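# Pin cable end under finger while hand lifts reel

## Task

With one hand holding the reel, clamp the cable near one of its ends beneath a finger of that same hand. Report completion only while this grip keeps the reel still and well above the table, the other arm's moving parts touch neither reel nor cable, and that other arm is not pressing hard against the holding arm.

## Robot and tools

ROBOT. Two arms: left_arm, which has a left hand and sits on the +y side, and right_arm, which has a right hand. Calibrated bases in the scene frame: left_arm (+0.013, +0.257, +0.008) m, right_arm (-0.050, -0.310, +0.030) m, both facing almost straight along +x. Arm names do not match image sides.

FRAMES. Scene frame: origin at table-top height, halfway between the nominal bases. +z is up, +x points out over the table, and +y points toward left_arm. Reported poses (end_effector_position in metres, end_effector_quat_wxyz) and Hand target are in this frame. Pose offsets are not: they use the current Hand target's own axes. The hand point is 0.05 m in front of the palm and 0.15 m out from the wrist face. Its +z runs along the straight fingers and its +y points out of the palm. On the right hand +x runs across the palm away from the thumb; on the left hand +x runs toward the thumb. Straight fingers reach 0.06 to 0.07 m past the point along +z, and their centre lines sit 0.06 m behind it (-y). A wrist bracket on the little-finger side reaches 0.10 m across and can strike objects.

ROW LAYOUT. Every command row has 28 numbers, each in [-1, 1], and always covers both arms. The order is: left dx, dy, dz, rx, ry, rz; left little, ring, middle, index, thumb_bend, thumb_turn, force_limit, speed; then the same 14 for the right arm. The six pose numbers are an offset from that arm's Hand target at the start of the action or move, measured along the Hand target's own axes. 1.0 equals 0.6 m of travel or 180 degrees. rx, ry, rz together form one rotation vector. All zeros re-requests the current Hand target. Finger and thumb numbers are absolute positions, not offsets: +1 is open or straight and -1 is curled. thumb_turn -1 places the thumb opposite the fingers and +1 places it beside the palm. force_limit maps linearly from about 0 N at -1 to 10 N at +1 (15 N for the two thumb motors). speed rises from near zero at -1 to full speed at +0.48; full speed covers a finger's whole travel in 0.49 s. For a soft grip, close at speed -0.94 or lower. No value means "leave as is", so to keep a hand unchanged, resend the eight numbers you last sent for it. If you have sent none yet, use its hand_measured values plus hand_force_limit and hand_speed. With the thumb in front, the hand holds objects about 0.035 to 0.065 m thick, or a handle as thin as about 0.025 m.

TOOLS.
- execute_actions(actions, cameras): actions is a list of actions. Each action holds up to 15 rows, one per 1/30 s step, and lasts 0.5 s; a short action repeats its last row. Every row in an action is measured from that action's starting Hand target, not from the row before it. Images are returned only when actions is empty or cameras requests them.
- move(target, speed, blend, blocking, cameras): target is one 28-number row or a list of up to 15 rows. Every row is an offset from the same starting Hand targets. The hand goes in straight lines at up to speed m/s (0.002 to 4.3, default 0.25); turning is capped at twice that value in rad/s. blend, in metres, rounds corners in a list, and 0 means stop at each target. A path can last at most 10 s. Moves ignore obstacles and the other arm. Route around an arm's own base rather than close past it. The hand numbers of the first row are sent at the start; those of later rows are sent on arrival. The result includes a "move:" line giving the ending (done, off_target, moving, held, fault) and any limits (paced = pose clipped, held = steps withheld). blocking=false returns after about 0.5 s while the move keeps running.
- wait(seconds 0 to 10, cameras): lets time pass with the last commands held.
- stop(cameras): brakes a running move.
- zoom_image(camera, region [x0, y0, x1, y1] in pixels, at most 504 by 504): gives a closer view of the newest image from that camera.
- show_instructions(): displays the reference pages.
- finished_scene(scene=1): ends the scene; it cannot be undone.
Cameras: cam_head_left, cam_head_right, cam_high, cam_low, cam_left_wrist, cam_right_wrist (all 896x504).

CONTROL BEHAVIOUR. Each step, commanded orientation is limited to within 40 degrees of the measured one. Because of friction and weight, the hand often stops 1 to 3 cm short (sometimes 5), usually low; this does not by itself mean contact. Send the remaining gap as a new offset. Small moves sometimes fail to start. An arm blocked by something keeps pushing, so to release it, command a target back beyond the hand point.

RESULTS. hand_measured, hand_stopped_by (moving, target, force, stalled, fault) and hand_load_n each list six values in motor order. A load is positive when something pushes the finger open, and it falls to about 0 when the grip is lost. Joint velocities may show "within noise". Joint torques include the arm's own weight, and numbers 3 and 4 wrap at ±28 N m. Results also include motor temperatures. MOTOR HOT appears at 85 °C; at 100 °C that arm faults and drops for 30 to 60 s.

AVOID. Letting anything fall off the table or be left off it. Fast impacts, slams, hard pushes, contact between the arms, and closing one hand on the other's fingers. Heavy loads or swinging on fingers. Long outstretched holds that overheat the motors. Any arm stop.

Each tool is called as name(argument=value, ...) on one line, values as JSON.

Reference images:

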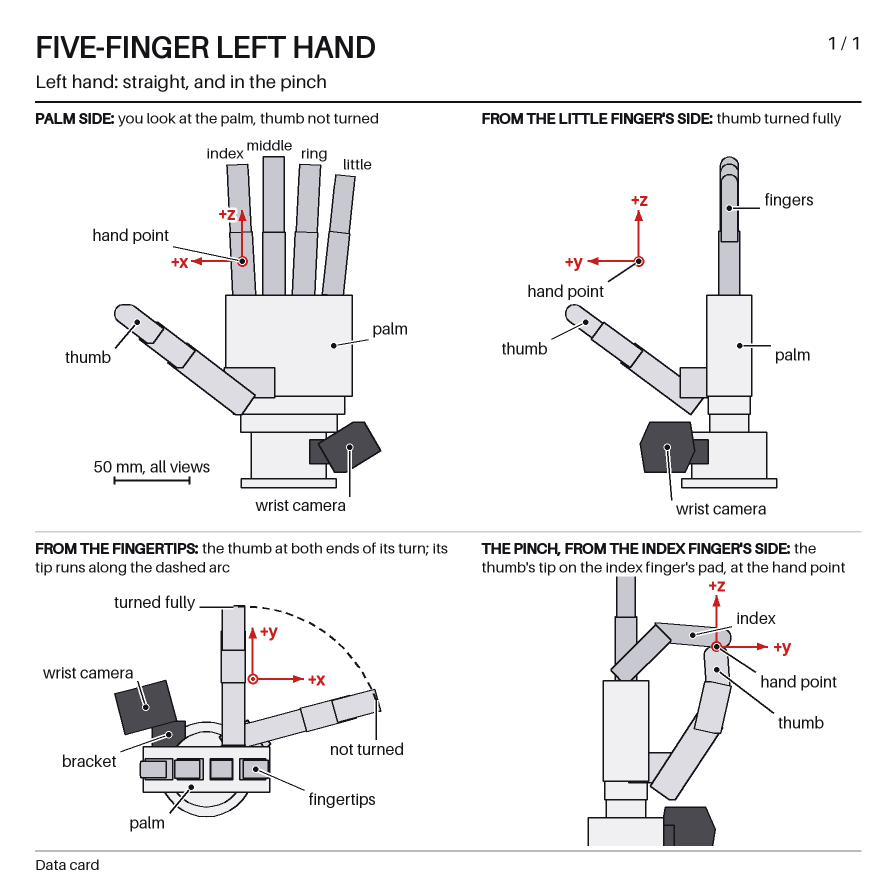

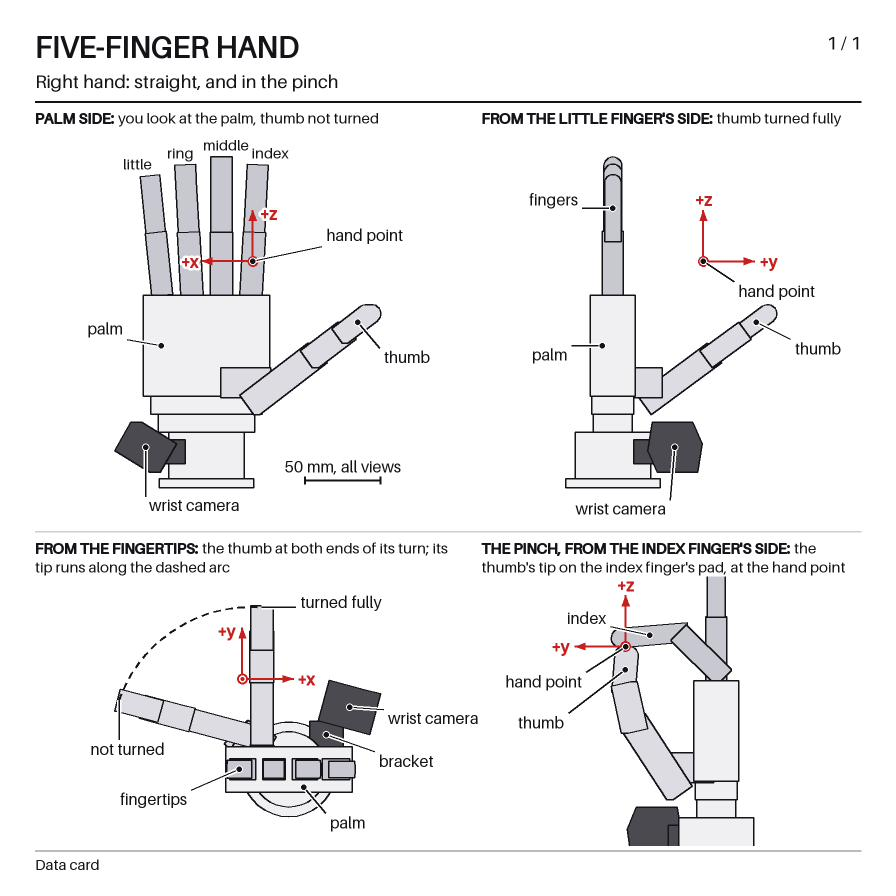

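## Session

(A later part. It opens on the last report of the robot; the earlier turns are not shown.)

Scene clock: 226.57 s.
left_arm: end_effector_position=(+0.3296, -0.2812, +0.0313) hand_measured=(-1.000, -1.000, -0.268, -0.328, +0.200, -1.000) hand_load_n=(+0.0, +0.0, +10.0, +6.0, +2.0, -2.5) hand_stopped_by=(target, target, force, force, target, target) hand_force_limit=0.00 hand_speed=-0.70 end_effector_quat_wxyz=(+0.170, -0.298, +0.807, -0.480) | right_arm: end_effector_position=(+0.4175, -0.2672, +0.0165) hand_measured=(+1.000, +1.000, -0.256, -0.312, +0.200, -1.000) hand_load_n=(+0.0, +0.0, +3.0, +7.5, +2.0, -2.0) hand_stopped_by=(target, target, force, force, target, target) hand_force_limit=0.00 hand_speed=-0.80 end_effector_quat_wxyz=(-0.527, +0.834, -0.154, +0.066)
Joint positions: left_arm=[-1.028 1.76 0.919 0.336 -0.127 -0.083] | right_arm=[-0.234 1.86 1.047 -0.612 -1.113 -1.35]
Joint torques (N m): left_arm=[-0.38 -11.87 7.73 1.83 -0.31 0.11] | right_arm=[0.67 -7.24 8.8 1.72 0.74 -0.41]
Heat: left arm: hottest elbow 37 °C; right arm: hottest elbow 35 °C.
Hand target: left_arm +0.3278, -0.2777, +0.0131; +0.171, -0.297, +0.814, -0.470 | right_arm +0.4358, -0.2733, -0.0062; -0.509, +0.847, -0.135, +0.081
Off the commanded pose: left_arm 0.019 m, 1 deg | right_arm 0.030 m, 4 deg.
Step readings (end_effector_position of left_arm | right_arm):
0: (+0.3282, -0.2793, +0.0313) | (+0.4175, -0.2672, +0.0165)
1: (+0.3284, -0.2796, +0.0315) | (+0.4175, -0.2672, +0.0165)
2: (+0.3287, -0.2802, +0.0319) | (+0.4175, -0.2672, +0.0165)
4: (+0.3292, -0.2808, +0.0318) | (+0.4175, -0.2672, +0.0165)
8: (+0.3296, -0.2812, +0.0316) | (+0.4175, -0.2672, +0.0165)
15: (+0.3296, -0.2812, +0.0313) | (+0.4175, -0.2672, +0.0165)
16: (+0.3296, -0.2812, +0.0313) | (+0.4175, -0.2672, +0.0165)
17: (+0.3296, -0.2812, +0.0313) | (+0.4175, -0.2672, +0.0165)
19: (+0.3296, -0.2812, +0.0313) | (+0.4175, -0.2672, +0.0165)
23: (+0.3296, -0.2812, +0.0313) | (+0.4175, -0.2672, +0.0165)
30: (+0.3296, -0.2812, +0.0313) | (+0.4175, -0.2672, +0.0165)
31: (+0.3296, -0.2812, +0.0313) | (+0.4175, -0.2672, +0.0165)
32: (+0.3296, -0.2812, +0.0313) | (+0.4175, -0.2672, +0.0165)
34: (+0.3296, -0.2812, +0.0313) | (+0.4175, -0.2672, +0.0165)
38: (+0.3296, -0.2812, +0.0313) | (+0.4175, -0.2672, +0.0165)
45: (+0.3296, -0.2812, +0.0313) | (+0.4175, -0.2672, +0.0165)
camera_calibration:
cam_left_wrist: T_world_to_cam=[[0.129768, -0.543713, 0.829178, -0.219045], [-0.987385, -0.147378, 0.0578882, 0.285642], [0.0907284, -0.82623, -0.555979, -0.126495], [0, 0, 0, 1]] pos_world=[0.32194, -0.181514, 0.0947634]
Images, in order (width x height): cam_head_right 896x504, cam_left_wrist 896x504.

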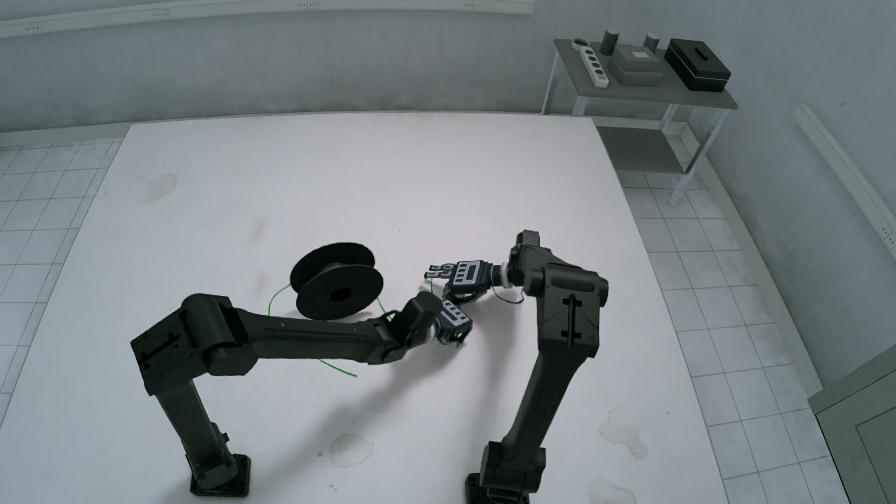

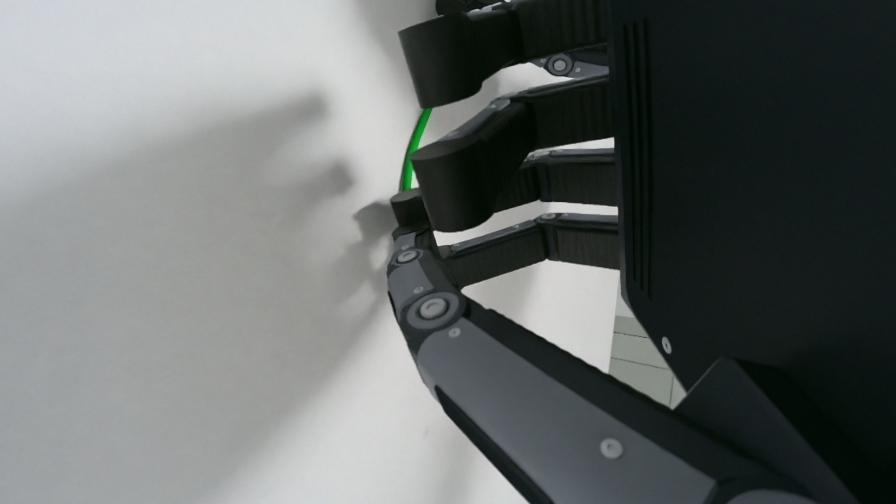

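move(target=[0,-0.08,-0.045,0,0,0,-1,-1,-0.5,-0.5,0.2,-1,0,-0.7,0,0,0,0,0,0,1,1,-0.5,-0.5,0.2,-1,0.0,-0.8], speed=0.06, cameras=["cam_left_wrist","cam_head_right","cam_low","cam_high"])

zoom_image(camera="cam_left_wrist", region=[300, 0, 550, 330])

zoom_image(camera="cam_head_right", region=[410, 260, 500, 360])

zoom_image(camera="cam_low", region=[310, 235, 390, 300])

Scene clock: 228.37 s.
left_arm: end_effector_position=(+0.3205, -0.2665, +0.0485) hand_measured=(-1.000, -1.000, -0.268, -0.328, +0.200, -1.000) hand_load_n=(+0.0, +0.0, +9.5, +6.0, +2.0, -2.5) hand_stopped_by=(target, target, force, force, target, target) hand_force_limit=0.00 hand_speed=-0.70 end_effector_quat_wxyz=(+0.165, -0.301, +0.821, -0.456) | right_arm: end_effector_position=(+0.4175, -0.2672, +0.0165) hand_measured=(+1.000, +1.000, -0.256, -0.312, +0.200, -1.000) hand_load_n=(+0.0, +0.0, +2.5, +7.5, +2.0, -2.5) hand_stopped_by=(target, target, force, force, target, target) hand_force_limit=0.00 hand_speed=-0.80 end_effector_quat_wxyz=(-0.527, +0.834, -0.154, +0.066)
Joint positions: left_arm=[-1.028 1.686 0.919 0.205 -0.127 -0.083] | right_arm=[-0.234 1.86 1.047 -0.612 -1.113 -1.35]
Joint torques (N m): left_arm=[-0.38 -14.56 11.75 0.98 -0.31 0.11] | right_arm=[0.73 -7.18 8.81 1.7 0.74 -0.41]
Heat: left arm: hottest elbow 37 °C; right arm: hottest elbow 35 °C.
Hand target: left_arm +0.3282, -0.2781, +0.0682; +0.171, -0.297, +0.814, -0.470 | right_arm +0.4358, -0.2733, -0.0062; -0.509, +0.847, -0.135, +0.081
Off the commanded pose: left_arm 0.024 m, 2 deg | right_arm 0.030 m, 4 deg.
move: off_target (left_arm, right_arm)
camera_calibration:
cam_left_wrist: T_world_to_cam=[[0.153945, -0.583072, 0.797702, -0.240856], [-0.985332, -0.15076, 0.0799585, 0.275303], [0.0736396, -0.79831, -0.597728, -0.0890379], [0, 0, 0, 1]] pos_world=[0.3149, -0.170012, 0.116898]
Images, in order (width x height): cam_head_right 896x504, cam_high 896x504, cam_low 896x504, cam_left_wrist 896x504.

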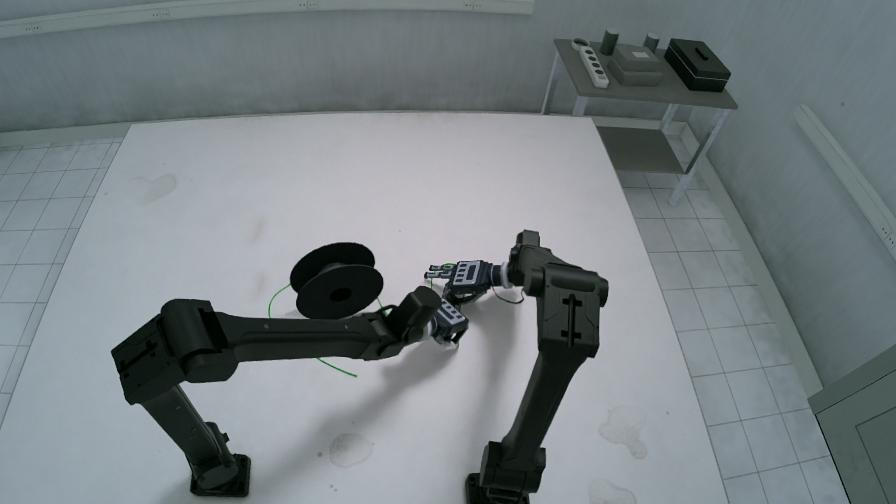

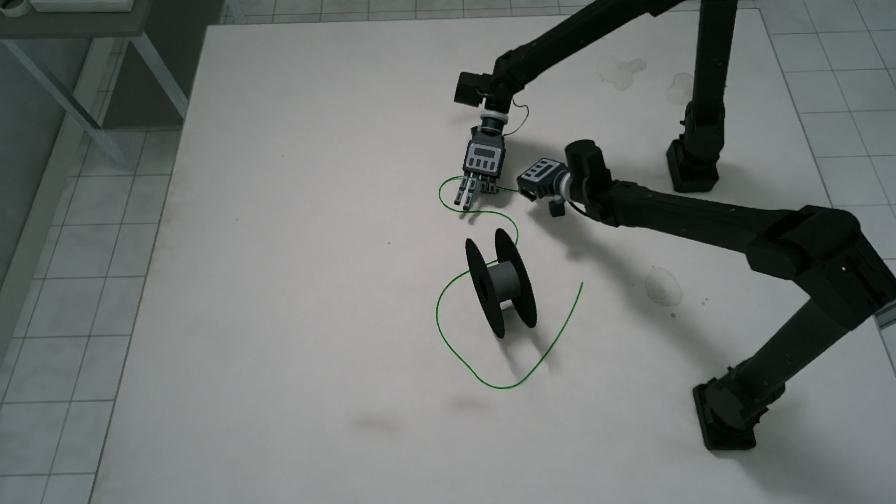

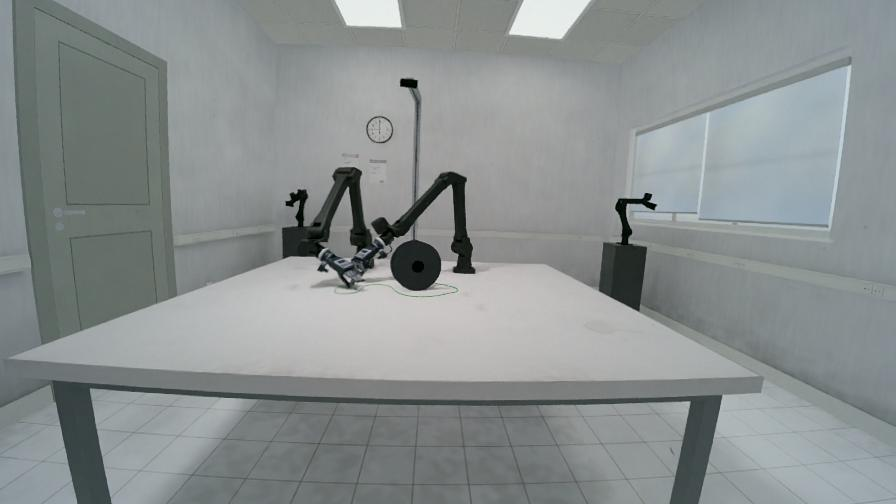

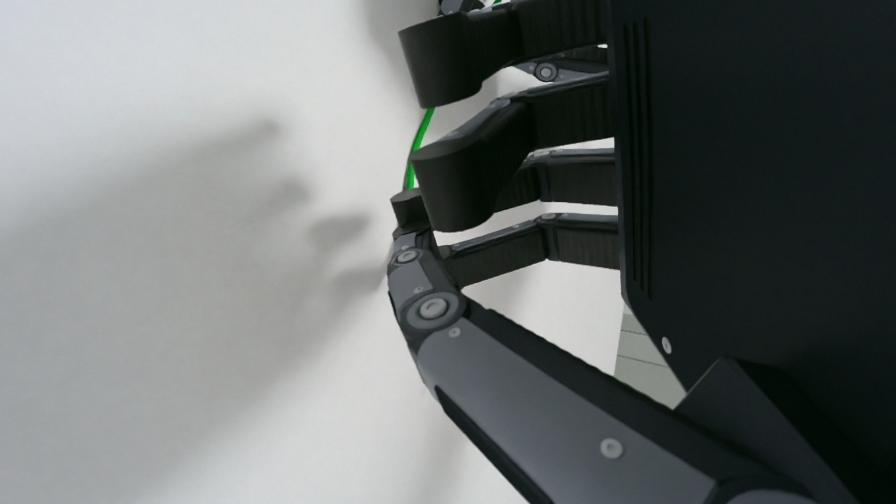

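Scaled by 1.527 from the camera's 896x504 image, which has a finer 1280x720 frame.

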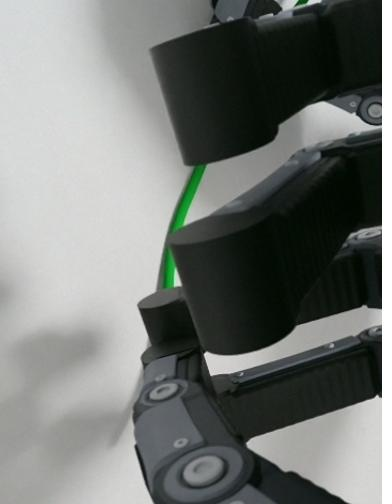

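Scaled by 5.040 from the camera's 896x504 image, which has a finer 1280x720 frame.

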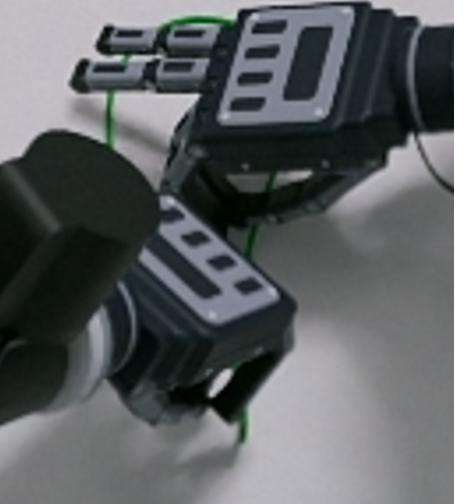

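Scaled by 6.300 from the camera's 896x504 image, which has a finer 1280x720 frame.

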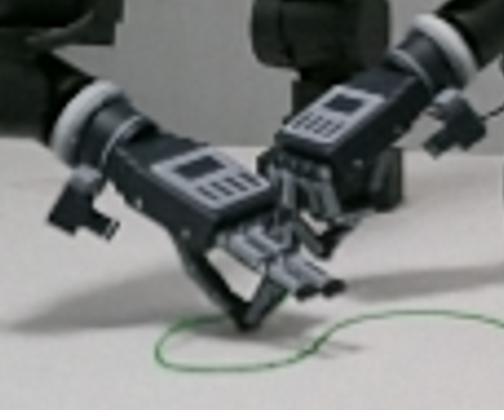

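move(target=[0,-0.06,-0.035,0,0,0,-1,-1,-0.5,-0.5,0.2,-1,0,-0.7,0,0,0,0,0,0,1,1,-0.5,-0.5,0.2,-1,0.0,-0.8], speed=0.06, cameras=["cam_left_wrist","cam_head_right","cam_low","cam_right_wrist"])

zoom_image(camera="cam_left_wrist", region=[300, 0, 550, 330])

zoom_image(camera="cam_low", region=[310, 235, 390, 300])

Scene clock: 230.23 s.
left_arm: end_effector_position=(+0.3185, -0.2632, +0.0845) hand_measured=(-1.000, -1.000, -0.268, -0.328, +0.200, -1.000) hand_load_n=(+0.0, +0.0, +9.5, +6.0, +2.0, -2.5) hand_stopped_by=(target, target, force, force, target, target) hand_force_limit=0.00 hand_speed=-0.70 end_effector_quat_wxyz=(+0.165, -0.301, +0.823, -0.452) | right_arm: end_effector_position=(+0.4175, -0.2672, +0.0165) hand_measured=(+1.000, +1.000, -0.256, -0.312, +0.200, -1.000) hand_load_n=(+0.0, +0.0, +3.0, +7.5, +2.0, -2.0) hand_stopped_by=(target, target, force, force, target, target) hand_force_limit=0.00 hand_speed=-0.80 end_effector_quat_wxyz=(-0.527, +0.834, -0.154, +0.066)
Joint positions: left_arm=[-1.028 1.61 0.948 0.089 -0.127 -0.083] | right_arm=[-0.234 1.86 1.047 -0.612 -1.113 -1.35]
Joint torques (N m): left_arm=[-0.38 -13.92 13.49 1.02 -0.32 0.11] | right_arm=[0.73 -7.12 8.79 1.7 0.74 -0.41]
Heat: left arm: hottest elbow 37 °C; right arm: hottest elbow 35 °C.
Hand target: left_arm +0.3281, -0.2780, +0.1099; +0.171, -0.297, +0.814, -0.470 | right_arm +0.4358, -0.2733, -0.0062; -0.509, +0.847, -0.135, +0.081
Off the commanded pose: left_arm 0.031 m, 2 deg | right_arm 0.030 m, 4 deg.
move: off_target (left_arm, right_arm)
camera_calibration:
cam_left_wrist: T_world_to_cam=[[0.158058, -0.589829, 0.791909, -0.269935], [-0.984913, -0.151398, 0.0838159, 0.270268], [0.0704561, -0.793209, -0.60486, -0.0618154], [0, 0, 0, 1]] pos_world=[0.313211, -0.16733, 0.153721]
cam_right_wrist: T_world_to_cam=[[0.0874347, -0.492856, -0.865707, -0.156903], [-0.969594, -0.241499, 0.039561, 0.342162], [-0.228565, 0.835925, -0.498986, 0.442505], [0, 0, 0, 1]] pos_world=[0.446619, -0.364599, 0.0714356]
Images, in order (width x height): cam_head_right 896x504, cam_low 896x504, cam_left_wrist 896x504, cam_right_wrist 896x504.

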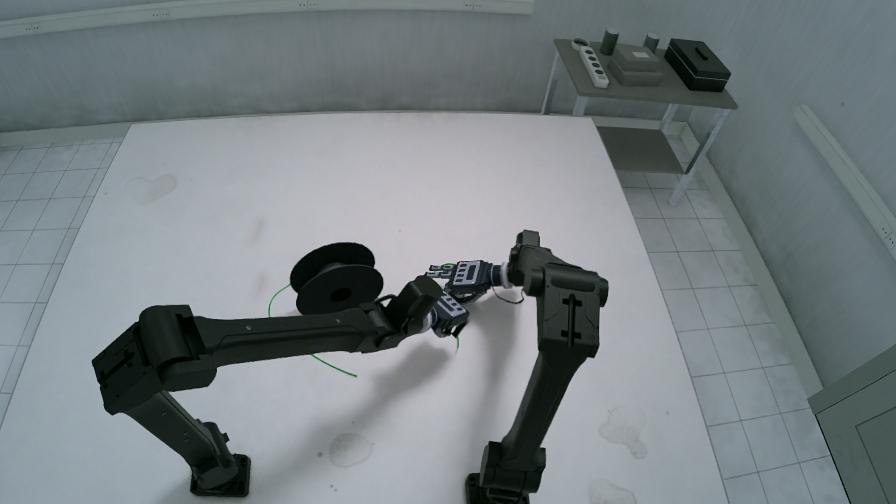

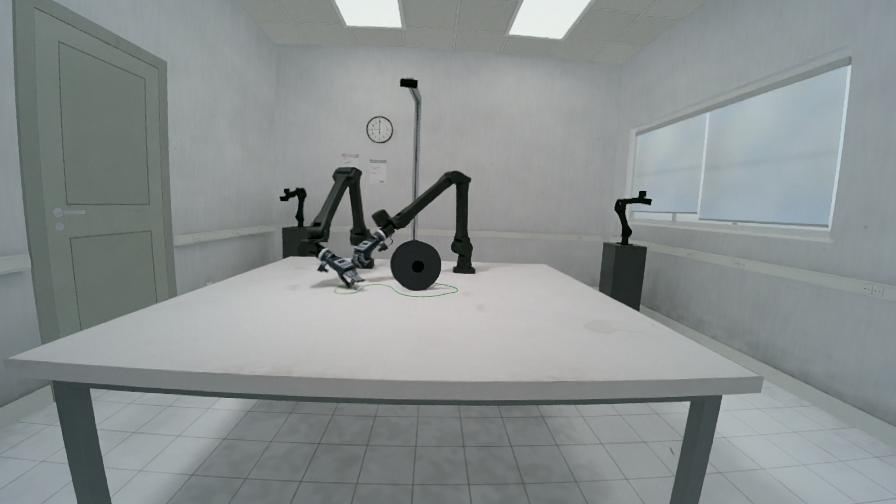

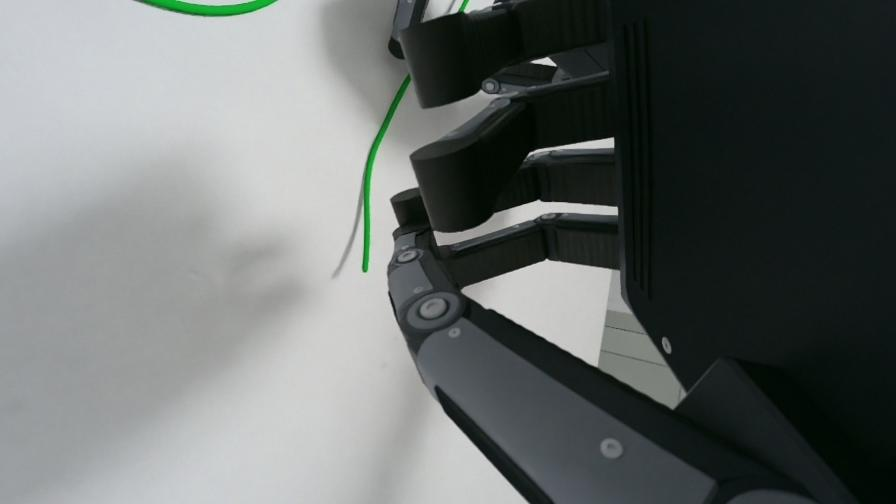

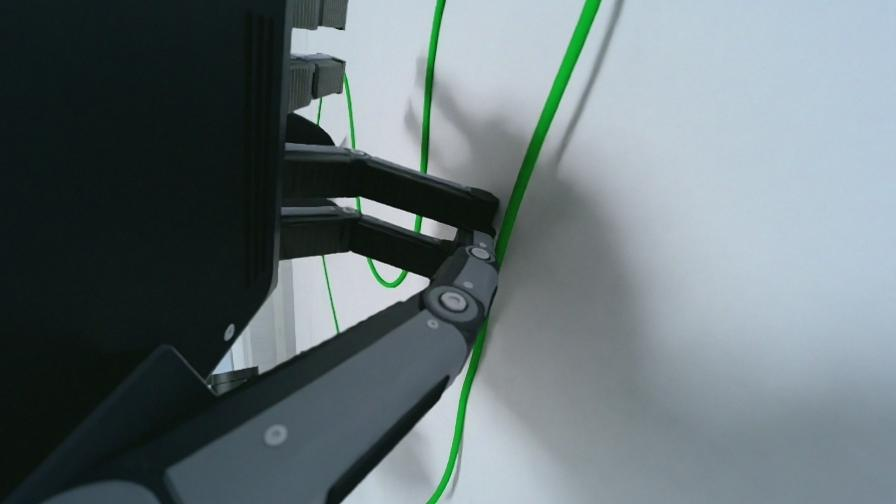

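Scaled by 1.527 from the camera's 896x504 image, which has a finer 1280x720 frame.

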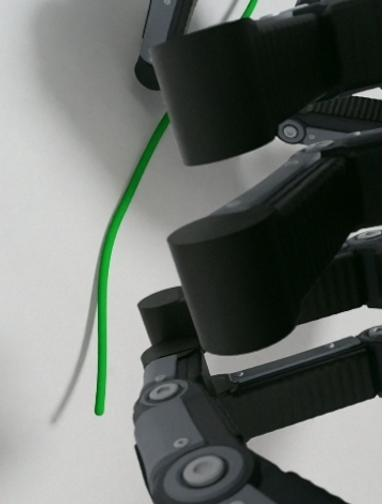

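Scaled by 6.300 from the camera's 896x504 image, which has a finer 1280x720 frame.

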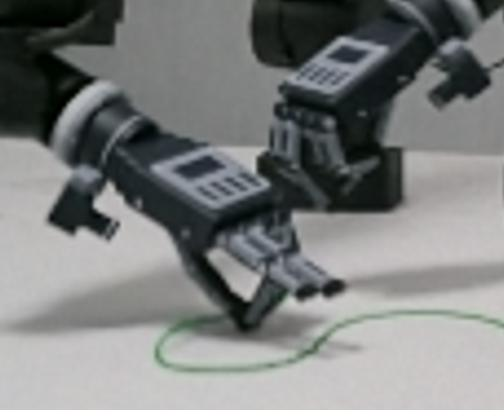

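wait(seconds=0.1, cameras=["cam_head_left","cam_head_right","cam_high"])

zoom_image(camera="cam_head_left", region=[430, 310, 490, 370])

zoom_image(camera="cam_head_right", region=[430, 310, 490, 370])

zoom_image(camera="cam_high", region=[480, 160, 580, 220])

Scene clock: 231.37 s.
left_arm: end_effector_position=(+0.3185, -0.2632, +0.0845) hand_measured=(-1.000, -1.000, -0.268, -0.328, +0.200, -1.000) hand_load_n=(+0.0, +0.0, +9.5, +6.0, +2.0, -2.5) hand_stopped_by=(target, target, force, force, target, target) hand_force_limit=0.00 hand_speed=-0.70 end_effector_quat_wxyz=(+0.165, -0.301, +0.823, -0.452) | right_arm: end_effector_position=(+0.4175, -0.2672, +0.0165) hand_measured=(+1.000, +1.000, -0.256, -0.312, +0.200, -1.000) hand_load_n=(+0.0, +0.0, +2.5, +7.5, +2.0, -2.5) hand_stopped_by=(target, target, force, force, target, target) hand_force_limit=0.00 hand_speed=-0.80 end_effector_quat_wxyz=(-0.527, +0.834, -0.154, +0.066)
Joint positions: left_arm=[-1.028 1.61 0.948 0.089 -0.127 -0.083] | right_arm=[-0.234 1.86 1.047 -0.612 -1.113 -1.35]
Joint torques (N m): left_arm=[-0.44 -13.92 13.5 1.02 -0.31 0.11] | right_arm=[0.67 -7.18 8.79 1.73 0.74 -0.41]
Heat: left arm: hottest elbow 38 °C; right arm: hottest elbow 35 °C.
Hand target: left_arm +0.3281, -0.2780, +0.1099; +0.171, -0.297, +0.813, -0.470 | right_arm +0.4358, -0.2733, -0.0062; -0.509, +0.847, -0.135, +0.081
Off the commanded pose: left_arm 0.031 m, 2 deg | right_arm 0.030 m, 4 deg.
wait: 0.10 s; at rest from the start
Images, in order (width x height): cam_head_left 896x504, cam_head_right 896x504, cam_high 896x504.

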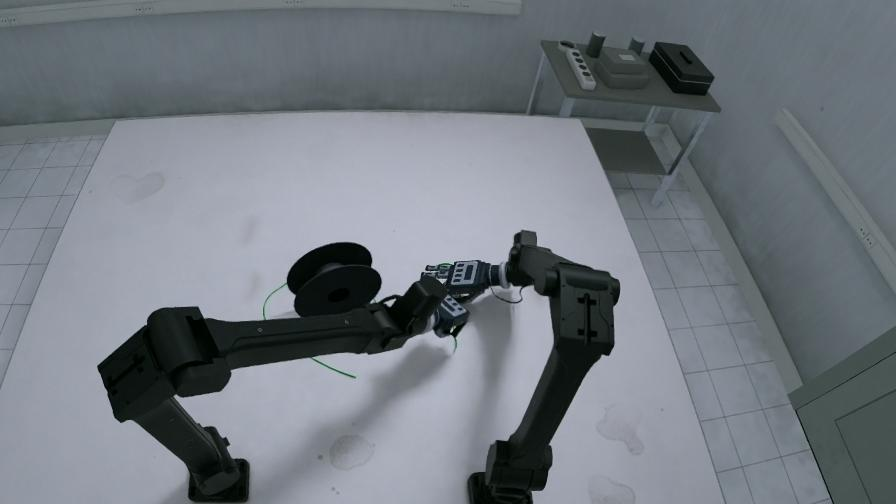

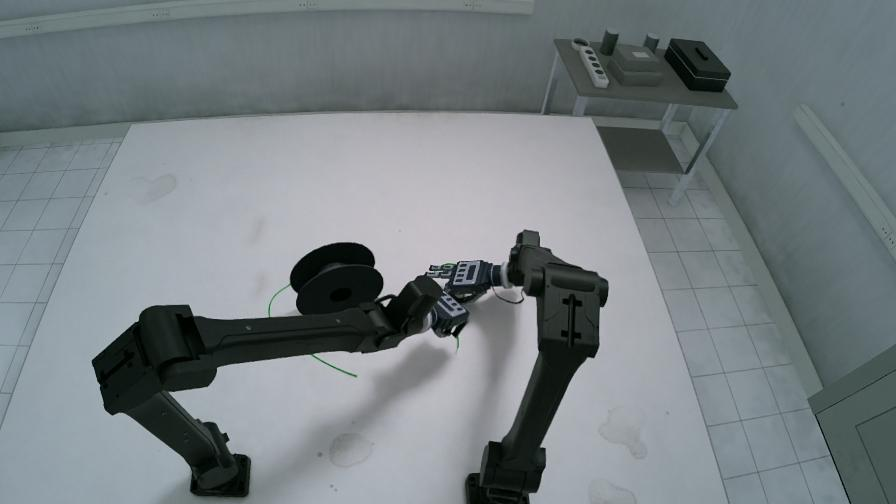

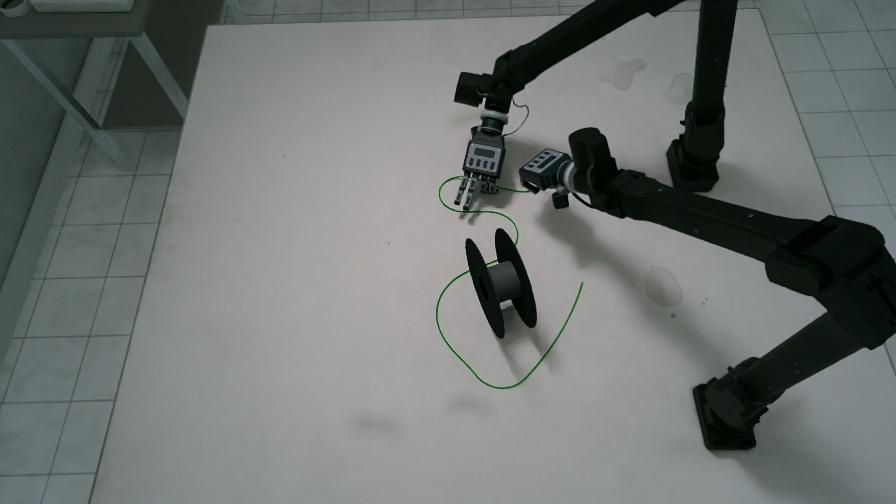

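Scaled by 8.400 from the camera's 896x504 image, which has a finer 1280x720 frame.

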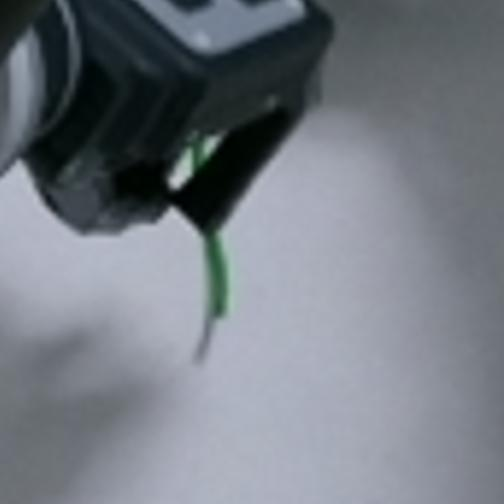

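Scaled by 8.400 from the camera's 896x504 image, which has a finer 1280x720 frame.

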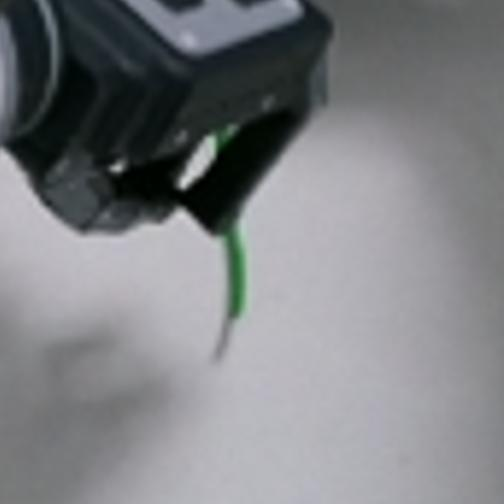

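Scaled by 5.040 from the camera's 896x504 image, which has a finer 1280x720 frame.

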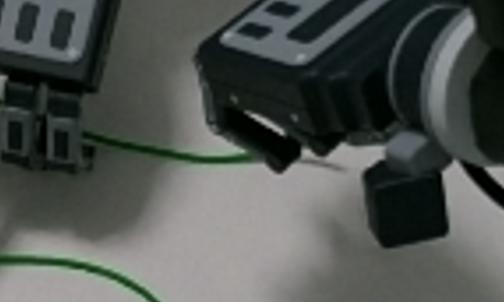

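move(target=[-0.0045,0.115,0.0343,0,0,0,-1,-1,0.3,0.3,0.2,-1,0,0.2,0,0,0,0,0,0,1,1,-0.5,-0.5,0.2,-1,0.0,-0.8], speed=0.06, cameras=["cam_left_wrist","cam_head_right"])

zoom_image(camera="cam_left_wrist", region=[250, 0, 600, 330])

zoom_image(camera="cam_head_right", region=[430, 310, 490, 370])

Scene clock: 235.67 s.
left_arm: end_effector_position=(+0.3195, -0.2647, +0.0527) hand_measured=(-1.000, -1.000, +0.300, +0.300, +0.200, -1.000) hand_load_n=(+0.0, +0.0, +0.0, +0.0, +0.0, +0.0) hand_stopped_by=(target, target, target, target, target, target) hand_force_limit=0.00 hand_speed=0.20 end_effector_quat_wxyz=(+0.169, -0.299, +0.810, -0.476) | right_arm: end_effector_position=(+0.4175, -0.2672, +0.0165) hand_measured=(+1.000, +1.000, -0.256, -0.312, +0.200, -1.000) hand_load_n=(+0.0, +0.0, +3.0, +7.5, +2.0, -2.5) hand_stopped_by=(target, target, force, force, target, target) hand_force_limit=0.00 hand_speed=-0.80 end_effector_quat_wxyz=(-0.527, +0.834, -0.154, +0.066)
Joint positions: left_arm=[-1.028 1.674 0.883 0.276 -0.127 -0.083] | right_arm=[-0.234 1.86 1.047 -0.612 -1.113 -1.35]
Joint torques (N m): left_arm=[-0.32 -11.28 8.38 1.88 -0.29 0.11] | right_arm=[0.67 -7.12 8.79 1.72 0.74 -0.41]
Heat: left arm: hottest elbow 38 °C; right arm: hottest elbow 35 °C.
Hand target: left_arm +0.3194, -0.2635, +0.0397; +0.171, -0.297, +0.814, -0.470 | right_arm +0.4358, -0.2733, -0.0062; -0.509, +0.847, -0.135, +0.081
Off the commanded pose: left_arm 0.013 m, 1 deg | right_arm 0.030 m, 4 deg.
move: off_target (left_arm, right_arm)
camera_calibration:
cam_left_wrist: T_world_to_cam=[[0.133993, -0.550629, 0.823925, -0.229511], [-0.987081, -0.14786, 0.0617117, 0.2765], [0.0878457, -0.82155, -0.563328, -0.0975448], [0, 0, 0, 1]] pos_world=[0.31225, -0.16563, 0.117087]
Images, in order (width x height): cam_head_right 896x504, cam_left_wrist 896x504.

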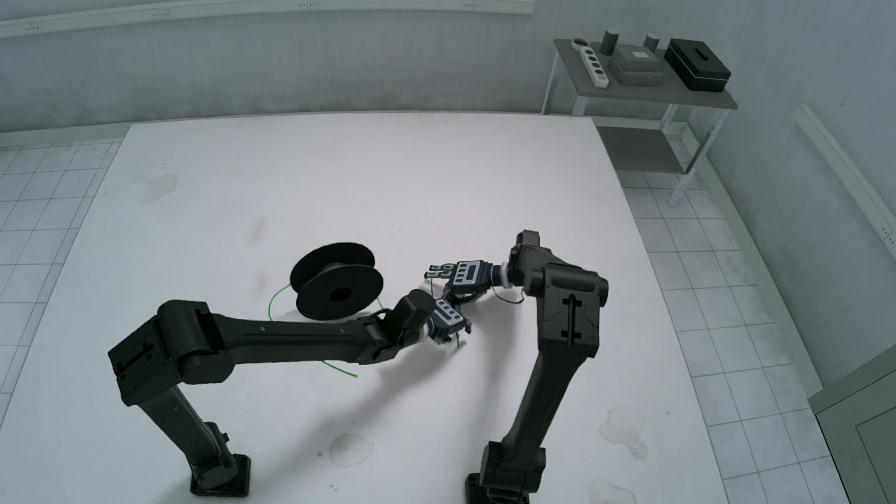

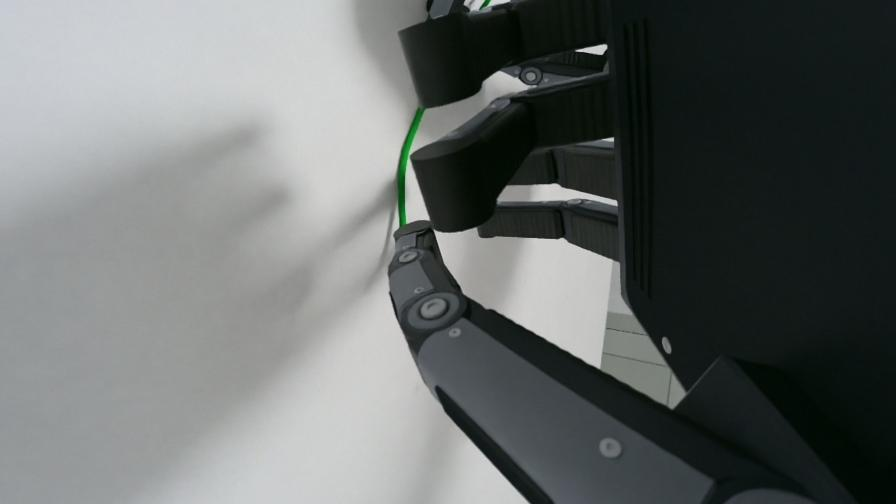

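Scaled by 1.440 from the camera's 896x504 image, which has a finer 1280x720 frame.

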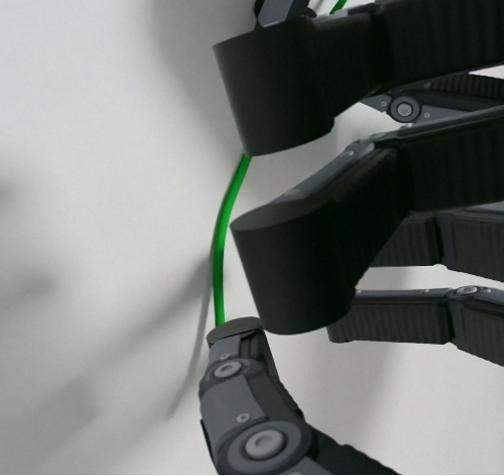

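Scaled by 8.400 from the camera's 896x504 image, which has a finer 1280x720 frame.

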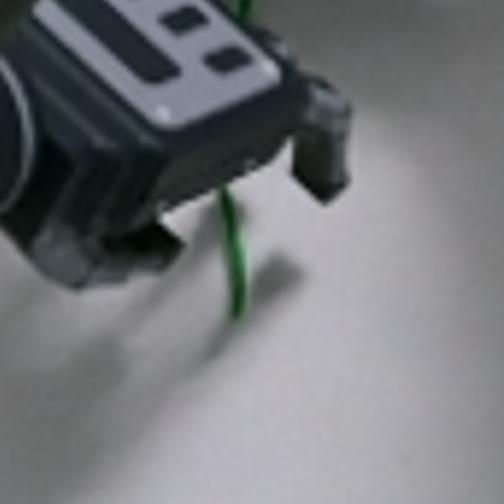

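move(target=[0,0.0505,0.0292,0,0,0,-1,-1,0.3,0.3,0.2,-1,0,0.2,0,0,0,0,0,0,1,1,-0.5,-0.5,0.2,-1,0.0,-0.8], speed=0.04, cameras=["cam_left_wrist","cam_head_right"])

zoom_image(camera="cam_head_right", region=[430, 310, 490, 370])

Scene clock: 237.40 s.
left_arm: end_effector_position=(+0.3218, -0.2685, +0.0266) hand_measured=(-1.000, -1.000, +0.300, +0.300, +0.200, -1.000) hand_load_n=(+0.0, +0.5, -0.5, +0.0, +0.0, +0.0) hand_stopped_by=(target, target, target, target, target, target) hand_force_limit=0.00 hand_speed=0.20 end_effector_quat_wxyz=(+0.171, -0.298, +0.805, -0.484) | right_arm: end_effector_position=(+0.4175, -0.2672, +0.0165) hand_measured=(+1.000, +1.000, -0.256, -0.312, +0.200, -1.000) hand_load_n=(-0.5, -0.5, +3.0, +7.5, +2.0, -2.0) hand_stopped_by=(target, target, force, force, target, target) hand_force_limit=0.00 hand_speed=-0.80 end_effector_quat_wxyz=(-0.527, +0.834, -0.154, +0.066)
Joint positions: left_arm=[-1.028 1.743 0.867 0.378 -0.127 -0.083] | right_arm=[-0.234 1.86 1.047 -0.612 -1.113 -1.35]
Joint torques (N m): left_arm=[-0.38 -10.81 7.32 1.84 -0.28 0.11] | right_arm=[0.67 -7.12 8.8 1.72 0.74 -0.4]
Heat: left arm: hottest elbow 38 °C; right arm: hottest elbow 35 °C.
Hand target: left_arm +0.3193, -0.2634, +0.0045; +0.171, -0.297, +0.814, -0.470 | right_arm +0.4358, -0.2733, -0.0062; -0.509, +0.847, -0.135, +0.081
Off the commanded pose: left_arm 0.023 m, 2 deg | right_arm 0.030 m, 4 deg.
move: off_target (left_arm, right_arm)
camera_calibration:
cam_left_wrist: T_world_to_cam=[[0.126452, -0.538263, 0.833236, -0.20484], [-0.987612, -0.146986, 0.0549289, 0.280368], [0.092908, -0.82986, -0.550182, -0.119843], [0, 0, 0, 1]] pos_world=[0.313932, -0.168501, 0.0893446]
Images, in order (width x height): cam_head_right 896x504, cam_left_wrist 896x504.

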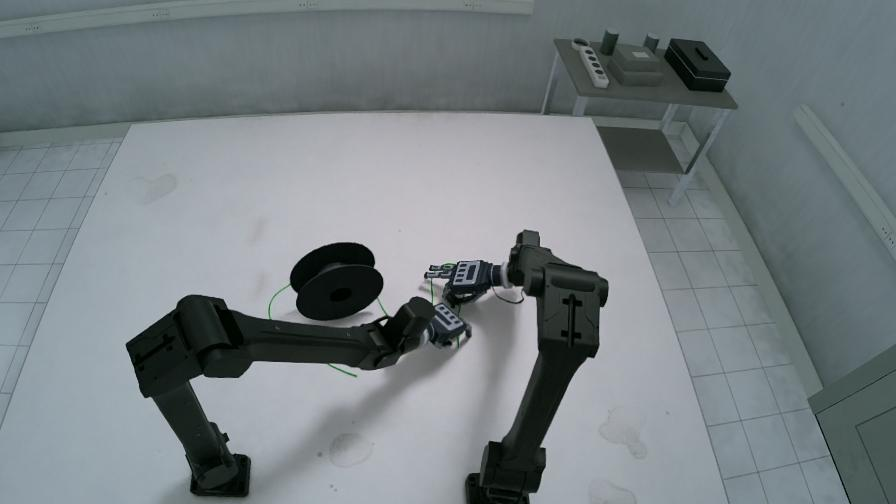

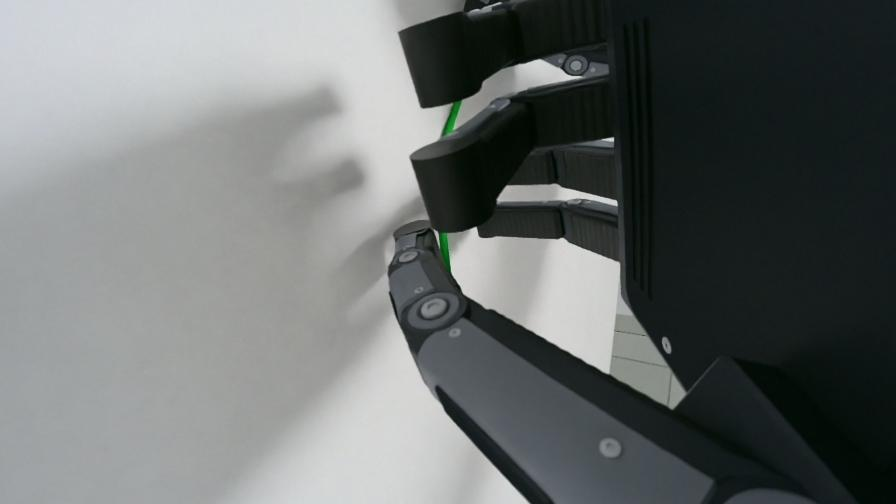

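Scaled by 8.400 from the camera's 896x504 image, which has a finer 1280x720 frame.

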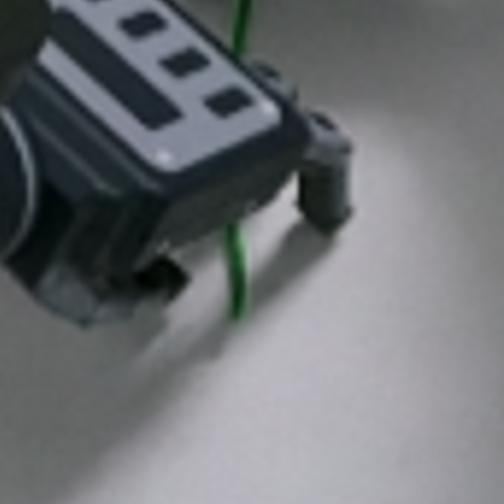

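execute_actions(actions=[[[0,0.009,0.005,0,0,0,-1,-1,0.0,0.0,0.2,-1,0,-0.6,0,0,0,0,0,0,1,1,-0.5,-0.5,0.2,-1,0.0,-0.8]],[[0,0.005,0.003,0,0,0,-1,-1,-0.5,-0.5,0.2,-1,0,-0.75,0,0,0,0,0,0,1,1,-0.5,-0.5,0.2,-1,0.0,-0.8]],[[0,0,0,0,0,0,-1,-1,-0.5,-0.5,0.2,-1,0,-0.75,0,0,0,0,0,0,1,1,-0.5,-0.5,0.2,-1,0.0,-0.8]]], cameras=["cam_left_wrist","cam_head_right"])

zoom_image(camera="cam_left_wrist", region=[300, 100, 550, 330])

zoom_image(camera="cam_head_right", region=[430, 310, 490, 370])

Scene clock: 239.80 s.
left_arm: end_effector_position=(+0.3238, -0.2717, +0.0226) hand_measured=(-1.000, -1.000, -0.270, -0.320, +0.200, -1.000) hand_load_n=(+0.0, +0.5, +10.0, +5.5, +2.0, -2.0) hand_stopped_by=(target, target, force, force, target, target) hand_force_limit=0.00 hand_speed=-0.75 end_effector_quat_wxyz=(+0.172, -0.297, +0.801, -0.491) | right_arm: end_effector_position=(+0.4175, -0.2672, +0.0165) hand_measured=(+1.000, +1.000, -0.256, -0.312, +0.200, -1.000) hand_load_n=(+0.0, +0.0, +3.0, +7.5, +2.0, -2.0) hand_stopped_by=(target, target, force, force, target, target) hand_force_limit=0.00 hand_speed=-0.80 end_effector_quat_wxyz=(-0.527, +0.834, -0.154, +0.066)
Joint positions: left_arm=[-1.028 1.762 0.865 0.415 -0.127 -0.083] | right_arm=[-0.234 1.86 1.047 -0.612 -1.113 -1.35]
Joint torques (N m): left_arm=[-0.32 -10.81 6.89 1.43 -0.27 0.11] | right_arm=[0.62 -7.12 8.79 1.72 0.74 -0.41]
Heat: left arm: hottest elbow 38 °C; right arm: hottest elbow 35 °C.
Hand target: left_arm +0.3193, -0.2634, -0.0050; +0.171, -0.297, +0.814, -0.470 | right_arm +0.4358, -0.2733, -0.0062; -0.509, +0.847, -0.135, +0.081
Off the commanded pose: left_arm 0.029 m, 3 deg | right_arm 0.030 m, 4 deg.
Step readings (end_effector_position of left_arm | right_arm):
0: (+0.3218, -0.2685, +0.0266) | (+0.4175, -0.2672, +0.0165)
1: (+0.3219, -0.2688, +0.0266) | (+0.4175, -0.2672, +0.0165)
2: (+0.3222, -0.2692, +0.0263) | (+0.4175, -0.2672, +0.0165)
4: (+0.3230, -0.2704, +0.0266) | (+0.4175, -0.2672, +0.0165)
8: (+0.3236, -0.2714, +0.0277) | (+0.4175, -0.2672, +0.0165)
15: (+0.3236, -0.2714, +0.0274) | (+0.4175, -0.2672, +0.0165)
16: (+0.3237, -0.2715, +0.0275) | (+0.4175, -0.2672, +0.0165)
17: (+0.3238, -0.2717, +0.0273) | (+0.4175, -0.2672, +0.0165)
19: (+0.3241, -0.2721, +0.0267) | (+0.4175, -0.2672, +0.0165)
23: (+0.3242, -0.2722, +0.0257) | (+0.4175, -0.2672, +0.0165)
30: (+0.3238, -0.2717, +0.0226) | (+0.4175, -0.2672, +0.0165)
31: (+0.3238, -0.2717, +0.0226) | (+0.4175, -0.2672, +0.0165)
32: (+0.3238, -0.2717, +0.0226) | (+0.4175, -0.2672, +0.0165)
34: (+0.3238, -0.2717, +0.0226) | (+0.4175, -0.2672, +0.0165)
38: (+0.3238, -0.2717, +0.0226) | (+0.4175, -0.2672, +0.0165)
45: (+0.3238, -0.2717, +0.0226) | (+0.4175, -0.2672, +0.0165)
camera_calibration:
cam_left_wrist: T_world_to_cam=[[0.119152, -0.526321, 0.841896, -0.198018], [-0.98802, -0.146618, 0.0481731, 0.28256], [0.0980822, -0.83755, -0.537485, -0.128924], [0, 0, 0, 1]] pos_world=[0.315414, -0.170773, 0.0838037]
Images, in order (width x height): cam_head_right 896x504, cam_left_wrist 896x504.

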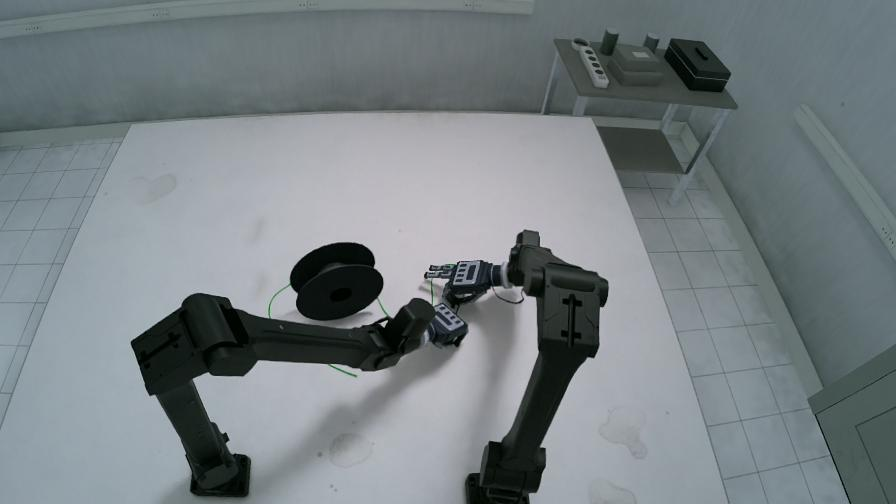

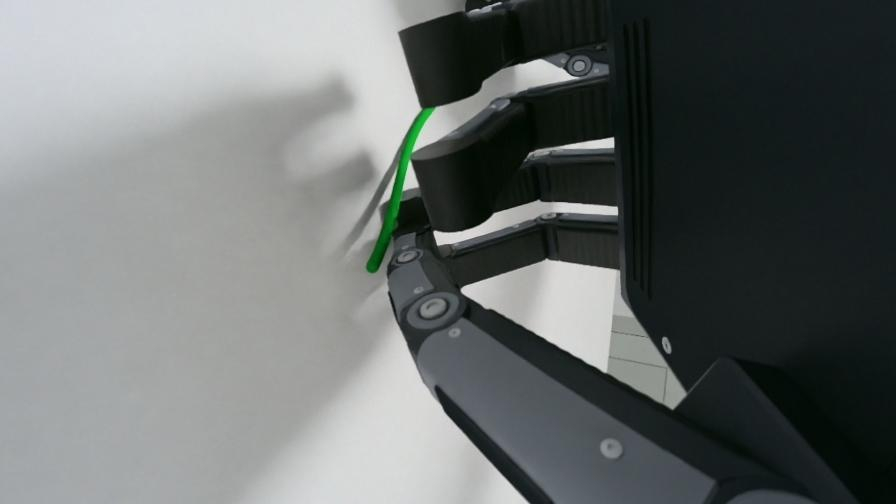

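Scaled by 2.016 from the camera's 896x504 image, which has a finer 1280x720 frame.

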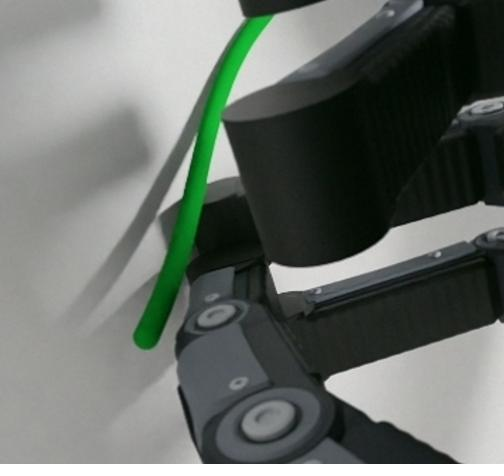

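Scaled by 8.400 from the camera's 896x504 image, which has a finer 1280x720 frame.

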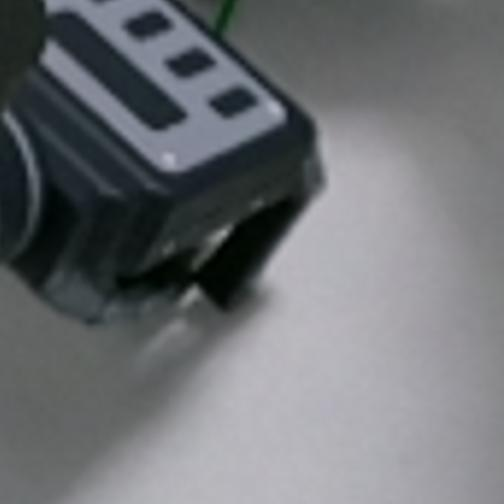

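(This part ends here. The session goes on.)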